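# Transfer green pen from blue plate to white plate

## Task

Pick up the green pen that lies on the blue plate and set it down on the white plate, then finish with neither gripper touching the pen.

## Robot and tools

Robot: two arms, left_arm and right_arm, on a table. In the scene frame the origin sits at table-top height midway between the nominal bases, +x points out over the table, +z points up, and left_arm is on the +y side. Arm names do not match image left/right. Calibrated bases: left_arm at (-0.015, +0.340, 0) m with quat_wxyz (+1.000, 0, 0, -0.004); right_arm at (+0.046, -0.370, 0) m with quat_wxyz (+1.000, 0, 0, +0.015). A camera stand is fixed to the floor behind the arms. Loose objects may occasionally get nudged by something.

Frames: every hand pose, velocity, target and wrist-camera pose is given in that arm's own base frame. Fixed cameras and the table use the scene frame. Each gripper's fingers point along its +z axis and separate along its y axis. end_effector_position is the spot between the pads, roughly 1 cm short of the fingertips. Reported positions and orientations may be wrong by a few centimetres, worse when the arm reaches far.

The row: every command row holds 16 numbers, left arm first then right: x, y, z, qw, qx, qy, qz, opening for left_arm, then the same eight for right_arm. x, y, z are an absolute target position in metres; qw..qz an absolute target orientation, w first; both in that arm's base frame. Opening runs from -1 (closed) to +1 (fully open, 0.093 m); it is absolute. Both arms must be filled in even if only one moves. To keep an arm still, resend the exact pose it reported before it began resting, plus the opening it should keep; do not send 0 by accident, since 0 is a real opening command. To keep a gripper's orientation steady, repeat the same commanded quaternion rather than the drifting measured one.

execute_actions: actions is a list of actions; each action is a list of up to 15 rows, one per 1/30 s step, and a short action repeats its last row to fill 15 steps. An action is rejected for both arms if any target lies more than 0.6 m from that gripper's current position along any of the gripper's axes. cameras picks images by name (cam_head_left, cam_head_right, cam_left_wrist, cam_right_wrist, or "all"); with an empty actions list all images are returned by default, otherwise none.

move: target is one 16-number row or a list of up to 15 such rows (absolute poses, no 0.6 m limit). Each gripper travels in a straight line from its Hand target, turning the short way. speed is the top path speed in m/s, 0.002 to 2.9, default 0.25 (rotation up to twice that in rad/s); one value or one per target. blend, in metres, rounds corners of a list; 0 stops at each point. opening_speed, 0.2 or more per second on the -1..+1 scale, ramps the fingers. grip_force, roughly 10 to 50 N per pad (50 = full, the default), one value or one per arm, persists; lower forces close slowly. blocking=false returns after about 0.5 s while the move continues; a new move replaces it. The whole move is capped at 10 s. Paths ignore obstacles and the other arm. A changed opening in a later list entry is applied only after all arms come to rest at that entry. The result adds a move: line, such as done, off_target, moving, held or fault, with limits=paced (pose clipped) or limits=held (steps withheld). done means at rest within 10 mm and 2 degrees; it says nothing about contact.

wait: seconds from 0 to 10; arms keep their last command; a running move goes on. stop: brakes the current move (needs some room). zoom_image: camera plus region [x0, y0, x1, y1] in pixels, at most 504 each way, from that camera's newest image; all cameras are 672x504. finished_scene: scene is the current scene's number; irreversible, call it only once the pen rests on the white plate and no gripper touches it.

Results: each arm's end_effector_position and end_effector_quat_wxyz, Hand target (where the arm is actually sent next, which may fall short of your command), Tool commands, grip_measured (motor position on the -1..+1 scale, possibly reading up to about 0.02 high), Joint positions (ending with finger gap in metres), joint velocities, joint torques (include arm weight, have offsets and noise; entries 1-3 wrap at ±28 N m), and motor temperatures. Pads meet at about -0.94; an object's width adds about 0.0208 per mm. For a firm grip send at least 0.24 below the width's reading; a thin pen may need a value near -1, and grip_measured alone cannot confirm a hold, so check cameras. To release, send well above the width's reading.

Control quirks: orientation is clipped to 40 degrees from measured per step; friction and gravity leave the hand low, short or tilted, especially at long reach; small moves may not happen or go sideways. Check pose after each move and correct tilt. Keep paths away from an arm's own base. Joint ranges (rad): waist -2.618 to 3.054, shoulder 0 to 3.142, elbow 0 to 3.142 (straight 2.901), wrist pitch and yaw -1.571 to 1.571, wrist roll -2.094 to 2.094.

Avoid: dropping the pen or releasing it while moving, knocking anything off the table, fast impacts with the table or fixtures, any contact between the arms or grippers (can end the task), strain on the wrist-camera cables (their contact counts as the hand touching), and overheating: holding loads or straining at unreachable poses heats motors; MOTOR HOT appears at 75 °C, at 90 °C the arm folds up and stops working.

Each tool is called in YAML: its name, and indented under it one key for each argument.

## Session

execute_actions:
  actions: []

Scene clock: 0.00 s.
left_arm: end_effector_position=(+0.3444, -0.1940, +0.1429) grip_measured=+1.000 end_effector_quat_wxyz=(+0.410, +0.246, +0.846, -0.237) | right_arm: end_effector_position=(+0.3587, +0.1550, +0.1245) grip_measured=+1.000 end_effector_quat_wxyz=(+0.350, -0.104, +0.882, +0.298)
Joint positions: left_arm=[-0.358 1.38 0.763 -0.016 0.371 0.019 0.093] | right_arm=[0.202 1.439 0.77 -0.046 -0.495 0.195 0.093]
Joint velocities: within noise
Joint torques (N m): no reading
Motor temperatures (°C): left_arm=[26 27 28 29 26 28 26] | right_arm=[27 28 25 26 26 27 27]
Heat: left arm: 29 °C; right arm: 28 °C.
Hand target: left_arm +0.3457, -0.1944, +0.1474; +0.414, +0.246, +0.844, -0.237 | right_arm +0.3605, +0.1553, +0.1296; +0.356, -0.106, +0.879, +0.298
Tool commands: left_gripper/opening=+1.0 right_gripper/opening=+1.0

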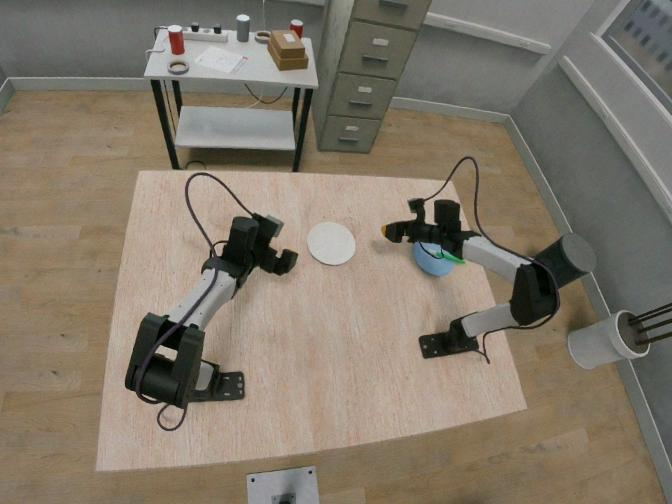

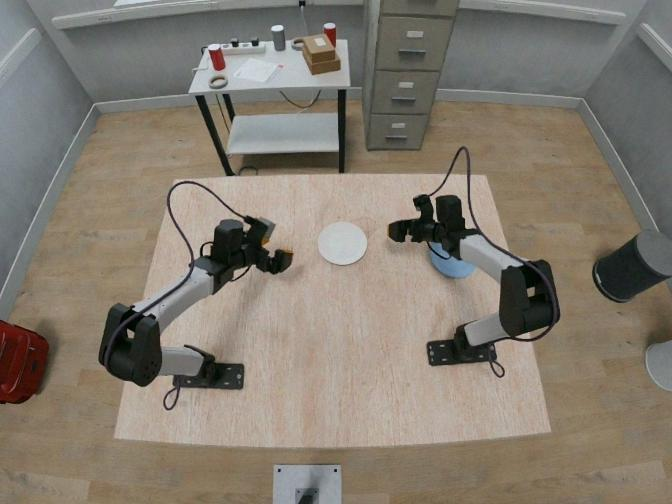

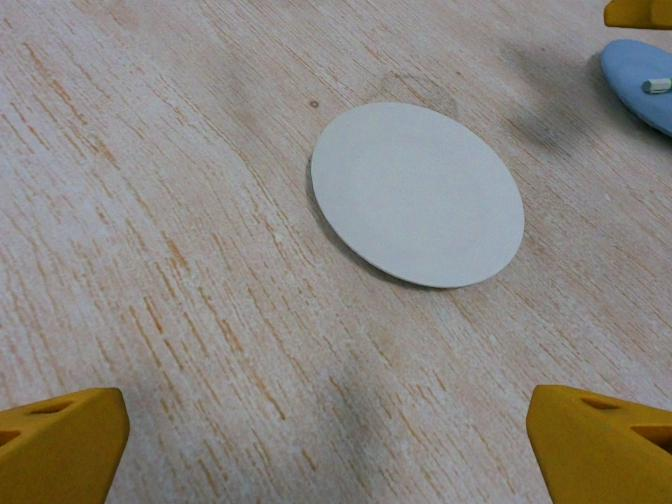

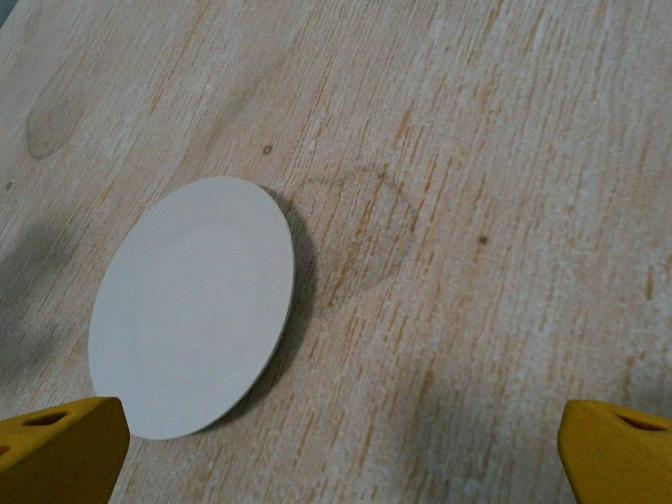

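move:
  target: [0.3457,-0.1944,0.1474,0.414,0.246,0.844,-0.237,1,0.265,-0.03,0.18,0,0,1,0,0.6]
  cameras: ["cam_head_left","cam_head_right","cam_right_wrist"]
  speed: 0.4

Scene clock: 9.70 s.
left_arm: end_effector_position=(+0.3444, -0.1940, +0.1429) grip_measured=+1.000 end_effector_quat_wxyz=(+0.410, +0.246, +0.846, -0.237) | right_arm: end_effector_position=(+0.2614, -0.0244, +0.1757) grip_measured=+0.602 end_effector_quat_wxyz=(+0.000, +0.003, +1.000, +0.011)
Joint positions: left_arm=[-0.358 1.38 0.763 -0.016 0.371 0.019 0.093] | right_arm=[-0.108 1.548 1.469 -1.494 -0.023 -0.102 0.074]
Joint torques (N m): left_arm=[-0.1 -5.09 8.85 2.28 0.16 0.03] | right_arm=[-0.06 -4.79 8.18 0.13 0.07 -0.03]
Heat: left arm: 32 °C; right arm: 29 °C.
Hand target: left_arm +0.3457, -0.1944, +0.1474; +0.414, +0.246, +0.844, -0.237 | right_arm +0.2641, -0.0283, +0.1814; +0.002, -0.001, +1.000, +0.003
Off the commanded pose: left_arm 0.005 m, 1 deg | right_arm 0.008 m, 1 deg.
move: done
Images, in order (width x height): cam_head_left 672x504, cam_head_right 672x504, cam_right_wrist 672x504.

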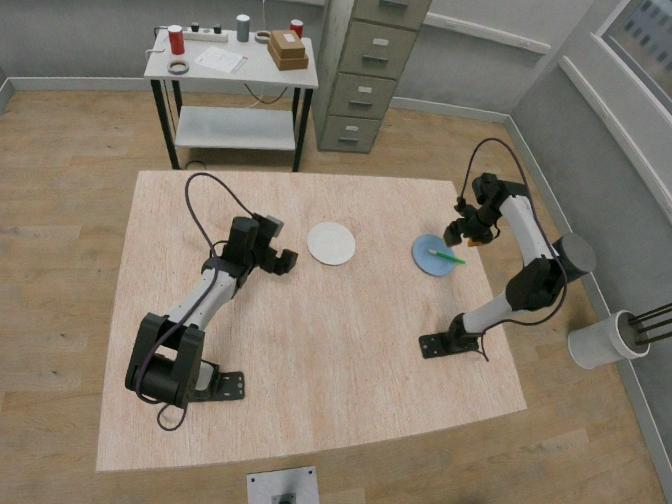

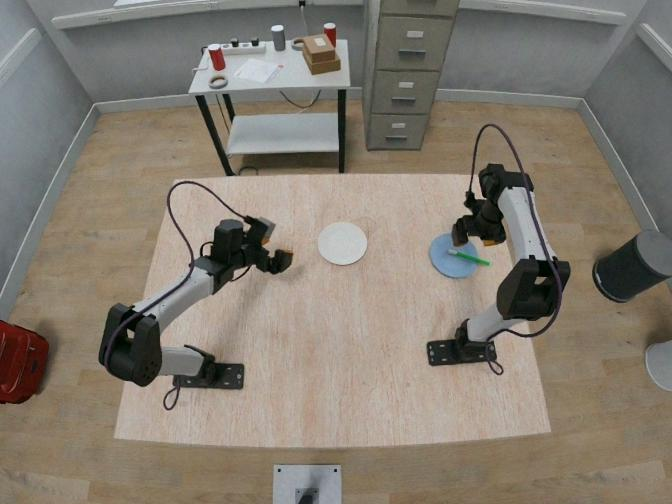

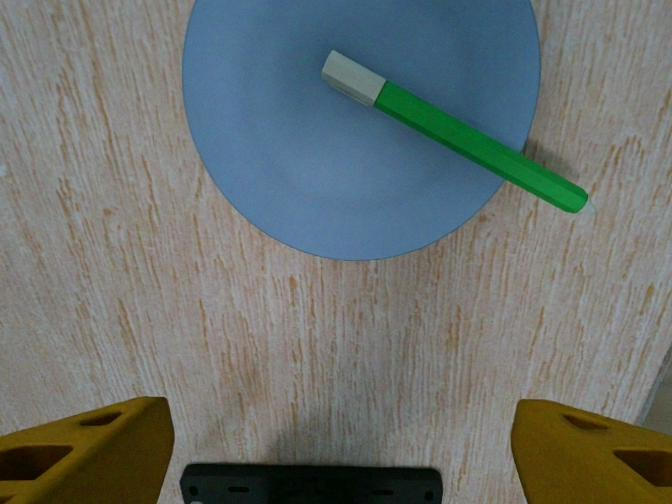

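move:
  target: [0.3457,-0.1944,0.1474,0.414,0.246,0.844,-0.237,1,0.300,-0.06,0.08,0,-0.509,0.861,0,0.5]
  cameras: ["cam_head_right","cam_right_wrist"]
  speed: 0.3

Scene clock: 26.73 s.
left_arm: end_effector_position=(+0.3444, -0.1940, +0.1429) grip_measured=+1.000 end_effector_quat_wxyz=(+0.410, +0.246, +0.846, -0.237) | right_arm: end_effector_position=(+0.3011, -0.0576, +0.0878) grip_measured=+0.502 end_effector_quat_wxyz=(+0.003, -0.506, +0.862, -0.001)
Joint positions: left_arm=[-0.358 1.38 0.763 -0.016 0.371 0.019 0.093] | right_arm=[-0.191 1.71 1.292 -1.146 -0.003 -1.253 0.069]
Joint torques (N m): left_arm=[-0.09 -5.08 8.85 2.28 0.16 0.03] | right_arm=[-0.34 -6.5 3.78 0.6 -0.03 -0.06]
Motor temperatures (°C): left_arm=[26 30 31 35 26 28 26] | right_arm=[27 30 29 27 26 27 27]
Heat: left arm: 35 °C; right arm: 30 °C.
Hand target: left_arm +0.3457, -0.1944, +0.1474; +0.414, +0.246, +0.844, -0.237 | right_arm +0.2996, -0.0612, +0.0802; -0.003, -0.509, +0.861, -0.003
Off the commanded pose: left_arm 0.005 m, 1 deg | right_arm 0.008 m, 1 deg.
move: done
Images, in order (width x height): cam_head_right 672x504, cam_right_wrist 672x504.

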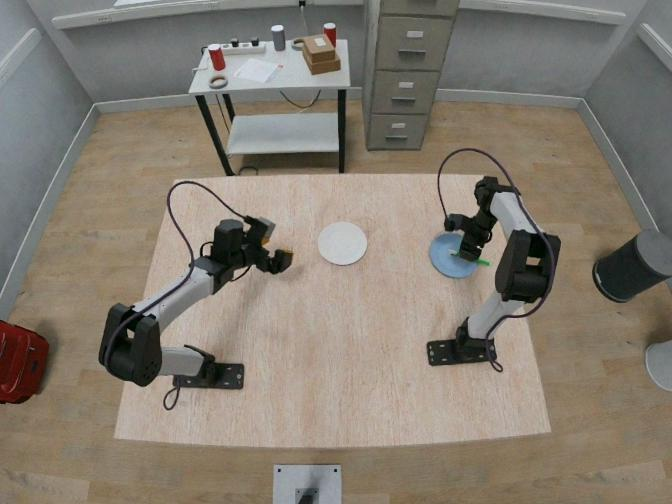

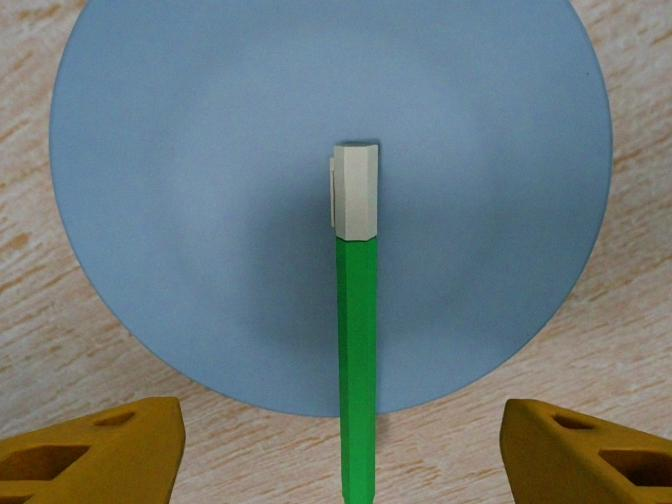

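move:
  target: [0.3457,-0.1944,0.1474,0.414,0.246,0.844,-0.237,1,0.304,-0.056,0.016,0,-0.509,0.861,0,0.4]
  cameras: ["cam_right_wrist"]
  speed: 0.12

Scene clock: 34.53 s.
left_arm: end_effector_position=(+0.3444, -0.1940, +0.1429) grip_measured=+1.000 end_effector_quat_wxyz=(+0.410, +0.246, +0.846, -0.237) | right_arm: end_effector_position=(+0.2970, -0.0556, +0.0253) grip_measured=+0.402 end_effector_quat_wxyz=(-0.010, -0.508, +0.861, +0.010)
Joint positions: left_arm=[-0.358 1.38 0.763 -0.016 0.371 0.019 0.093] | right_arm=[-0.187 1.796 1.134 -0.937 -0.003 -1.253 0.064]
Joint torques (N m): left_arm=[-0.09 -5.09 8.85 2.28 0.16 0.03] | right_arm=[0.61 -6.31 3.34 0.96 -0.12 0.12]
Heat: left arm: 36 °C; right arm: 30 °C.
Hand target: left_arm +0.3457, -0.1944, +0.1474; +0.414, +0.246, +0.844, -0.237 | right_arm +0.3035, -0.0559, +0.0165; -0.001, -0.509, +0.861, +0.001
Off the commanded pose: left_arm 0.005 m, 1 deg | right_arm 0.012 m, 2 deg.
move: off_target (right_arm)
Images, in order (width x height): cam_right_wrist 672x504.

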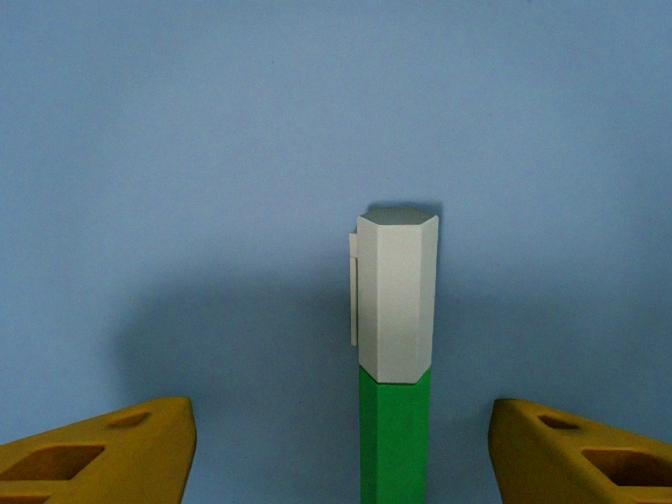

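move:
  target:
    - [0.3457,-0.1944,0.1474,0.414,0.246,0.844,-0.237,1,0.314,-0.061,0.012,0,-0.509,0.861,0,0.4]
    - [0.3457,-0.1944,0.1474,0.414,0.246,0.844,-0.237,1,0.314,-0.061,0.012,0,-0.509,0.861,0,-0.98]
  cameras: ["cam_right_wrist"]
  speed: 0.1
  opening_speed: 0.7
  grip_force: 30

Scene clock: 45.50 s.
left_arm: end_effector_position=(+0.3444, -0.1940, +0.1429) grip_measured=+1.000 end_effector_quat_wxyz=(+0.410, +0.246, +0.846, -0.237) | right_arm: end_effector_position=(+0.3126, -0.0604, +0.0235) grip_measured=-0.780 end_effector_quat_wxyz=(+0.006, -0.507, +0.862, -0.007)
Joint positions: left_arm=[-0.358 1.38 0.763 -0.016 0.371 0.019 0.093] | right_arm=[-0.189 1.815 1.151 -0.888 0.003 -1.253 0.008]
Joint torques (N m): left_arm=[-0.09 -5.09 8.87 2.28 0.16 0.03] | right_arm=[-0.03 -4.29 5.07 0.6 -0.17 0.02]
Heat: left arm: 38 °C; right arm: 30 °C.
Hand target: left_arm +0.3457, -0.1944, +0.1474; +0.414, +0.246, +0.844, -0.237 | right_arm +0.3137, -0.0611, +0.0122; +0.000, -0.509, +0.861, -0.001
Off the commanded pose: left_arm 0.005 m, 1 deg | right_arm 0.012 m, 1 deg.
grip_force (N): 30, 30
move: off_target (right_arm); target 2's new opening was sent with right_arm's hand 0.020 m and 2 deg from that target
Images, in order (width x height): cam_right_wrist 672x504.

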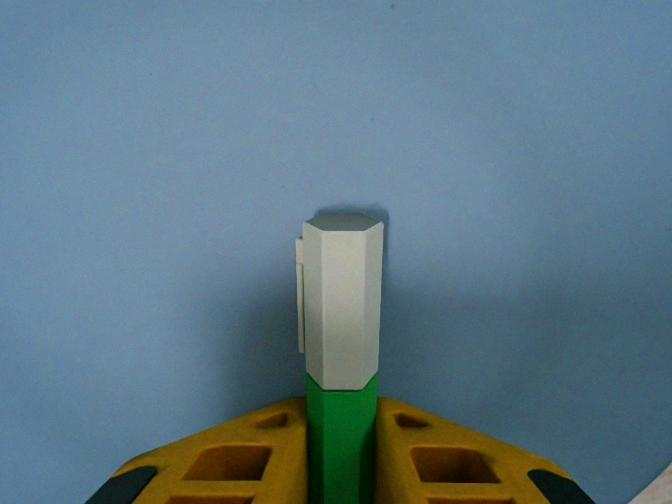

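move:
  target:
    - [0.335,0.0,0.15,0.48,0,0.877,0,1,0.318,-0.06,0.09,0,-0.509,0.861,0,-0.98]
    - [0.335,0.0,0.15,0.48,0,0.877,0,1,0.37,0.31,0.09,0,-0.509,0.861,0,-0.98]
  cameras: ["cam_head_left","cam_head_right","cam_right_wrist"]
  blend: 0.03
  speed: 0.25

Scene clock: 61.27 s.
left_arm: end_effector_position=(+0.3467, -0.0088, +0.1686) grip_measured=+1.000 end_effector_quat_wxyz=(+0.507, +0.014, +0.862, -0.016) | right_arm: end_effector_position=(+0.3683, +0.3108, +0.0903) grip_measured=-0.786 end_effector_quat_wxyz=(+0.010, -0.520, +0.854, +0.000)
Joint positions: left_arm=[-0.009 1.052 0.587 -0.042 0.034 0.004 0.093] | right_arm=[0.702 2.51 2.523 -1.564 0.003 -0.391 0.007]
Joint torques (N m): left_arm=[0.77 -3.64 5.94 2.01 -0.21 -0.04] | right_arm=[-0.21 -11.89 8.12 0.17 -0.06 0.19]
Heat: left arm: 39 °C; right arm: 32 °C.
Hand target: left_arm +0.3350, -0.0025, +0.1500; +0.480, +0.003, +0.877, -0.007 | right_arm +0.3709, +0.3090, +0.0899; +0.008, -0.513, +0.859, -0.002
Off the commanded pose: left_arm 0.024 m, 4 deg | right_arm 0.002 m, 2 deg.
joint sent to its limit (right arm) — joint 4 (wrist pitch), lower limit. The joint targets still meet the commanded pose.
grip_force (N): 30, 30
move: off_target (left_arm)
Images, in order (width x height): cam_head_left 672x504, cam_head_right 672x504, cam_right_wrist 672x504.

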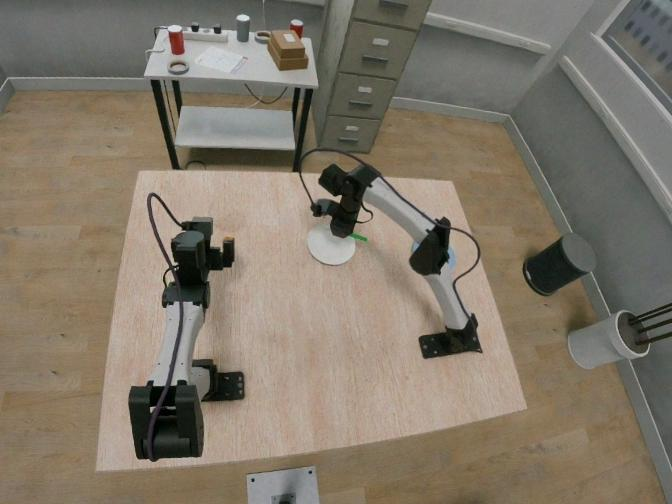

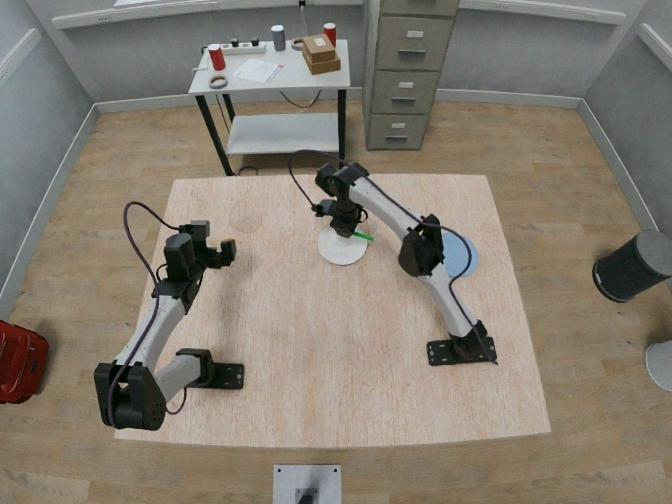

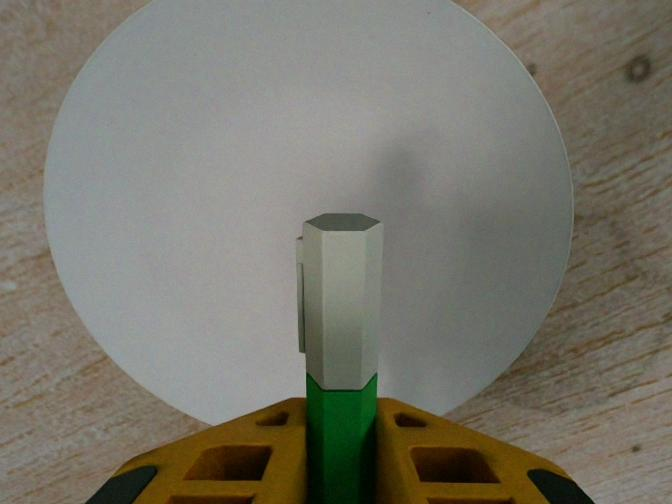

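move:
  target:
    - [0.335,0.0,0.15,0.48,0,0.877,0,1,0.378,0.344,0.045,0,-0.509,0.861,0,-0.98]
    - [0.335,0.0,0.15,0.48,0,0.877,0,1,0.378,0.344,0.012,0,-0.509,0.861,0,-0.98]
  cameras: ["cam_head_right","cam_right_wrist"]
  blend: 0.01
  speed: [0.15,0.05]

Scene clock: 69.37 s.
left_arm: end_effector_position=(+0.3468, -0.0060, +0.1686) grip_measured=+1.000 end_effector_quat_wxyz=(+0.507, +0.010, +0.862, -0.009) | right_arm: end_effector_position=(+0.3779, +0.3401, +0.0276) grip_measured=-0.786 end_effector_quat_wxyz=(+0.000, -0.508, +0.861, -0.001)
Joint positions: left_arm=[-0.009 1.052 0.587 -0.042 0.017 0.004 0.093] | right_arm=[0.733 2.719 2.671 -1.523 0.002 -0.332 0.007]
Joint torques (N m): left_arm=[0.68 -3.45 6.11 2.02 -0.21 -0.02] | right_arm=[0.57 -13.46 2.48 0.88 -0.13 0.19]
Motor temperatures (°C): left_arm=[26 30 33 39 26 28 26] | right_arm=[27 35 30 27 26 27 27]
Heat: left arm: 39 °C; right arm: 35 °C.
Hand target: left_arm +0.3356, -0.0001, +0.1502; +0.480, +0.000, +0.877, +0.000 | right_arm +0.3774, +0.3435, +0.0123; -0.003, -0.506, +0.863, +0.000
Off the commanded pose: left_arm 0.023 m, 4 deg | right_arm 0.016 m, 0 deg.
grip_force (N): 30, 30
move: off_target (left_arm, right_arm)
Images, in order (width x height): cam_head_right 672x504, cam_right_wrist 672x504.

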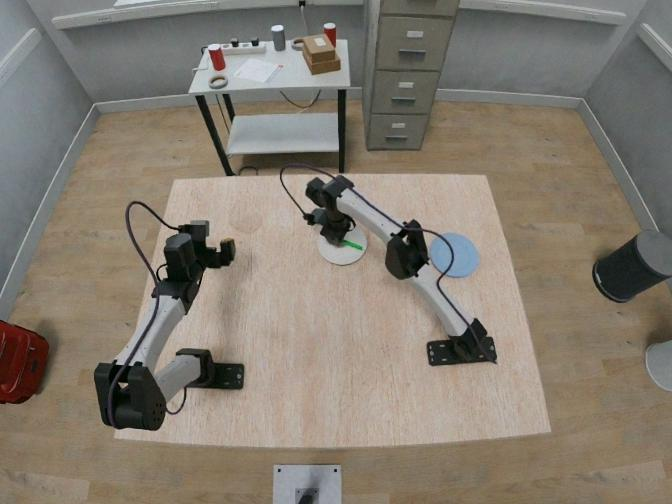

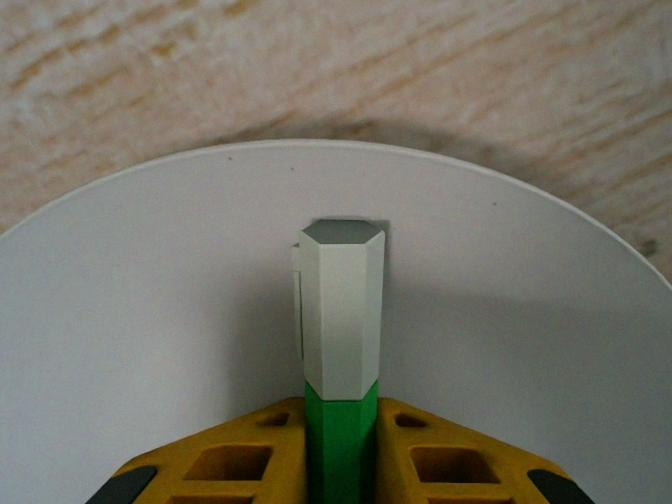

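move:
  target:
    - [0.335,0.0,0.15,0.48,0,0.877,0,1,0.378,0.344,0.011,0,-0.509,0.861,0,0.1]
    - [0.335,0.0,0.15,0.48,0,0.877,0,1,0.372,0.338,0.10,0,-0.509,0.861,0,0.1]
  cameras: ["cam_head_right","cam_right_wrist"]
  speed: [0.04,0.15]
  opening_speed: 0.6

Scene clock: 77.80 s.
left_arm: end_effector_position=(+0.3468, -0.0060, +0.1686) grip_measured=+1.000 end_effector_quat_wxyz=(+0.507, +0.010, +0.862, -0.009) | right_arm: end_effector_position=(+0.3811, +0.3386, +0.0921) grip_measured=+0.098 end_effector_quat_wxyz=(+0.053, -0.510, +0.859, +0.000)
Joint positions: left_arm=[-0.009 1.052 0.587 -0.042 0.017 0.004 0.093] | right_arm=[0.733 2.602 2.7 -1.564 0.02 -0.34 0.05]
Joint torques (N m): left_arm=[0.66 -3.45 6.11 2.02 -0.2 -0.02] | right_arm=[0.61 -16.8 3.99 0.41 -0.28 0.11]
Heat: left arm: 39 °C; right arm: 38 °C.
Hand target: left_arm +0.3356, -0.0003, +0.1502; +0.480, +0.000, +0.877, +0.000 | right_arm +0.3722, +0.3377, +0.0993; +0.046, -0.512, +0.858, +0.008
Off the commanded pose: left_arm 0.023 m, 4 deg | right_arm 0.012 m, 6 deg.
joint sent to its limit (right arm) — joint 4 (wrist pitch), lower limit. The joint targets are off in orientation, not in position.
grip_force (N): 30, 30
move: off_target (left_arm, right_arm)
Images, in order (width x height): cam_head_right 672x504, cam_right_wrist 672x504.

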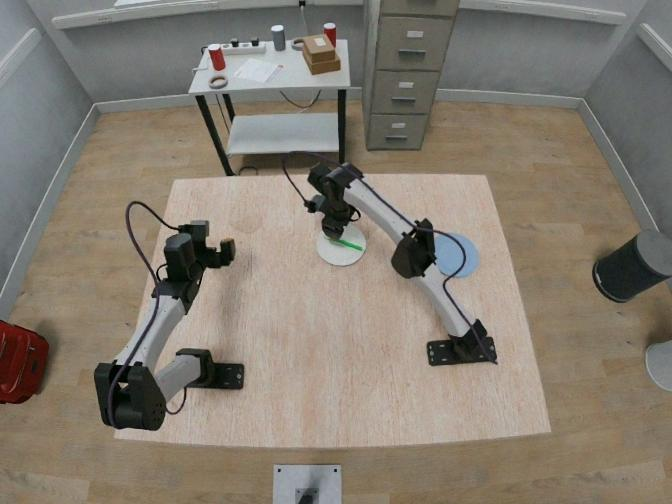

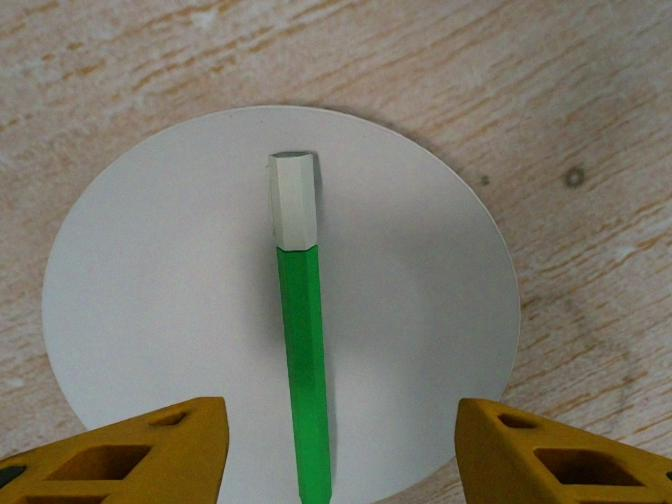

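finished_scene:
  scene: 2

The scene is finished: the task was done.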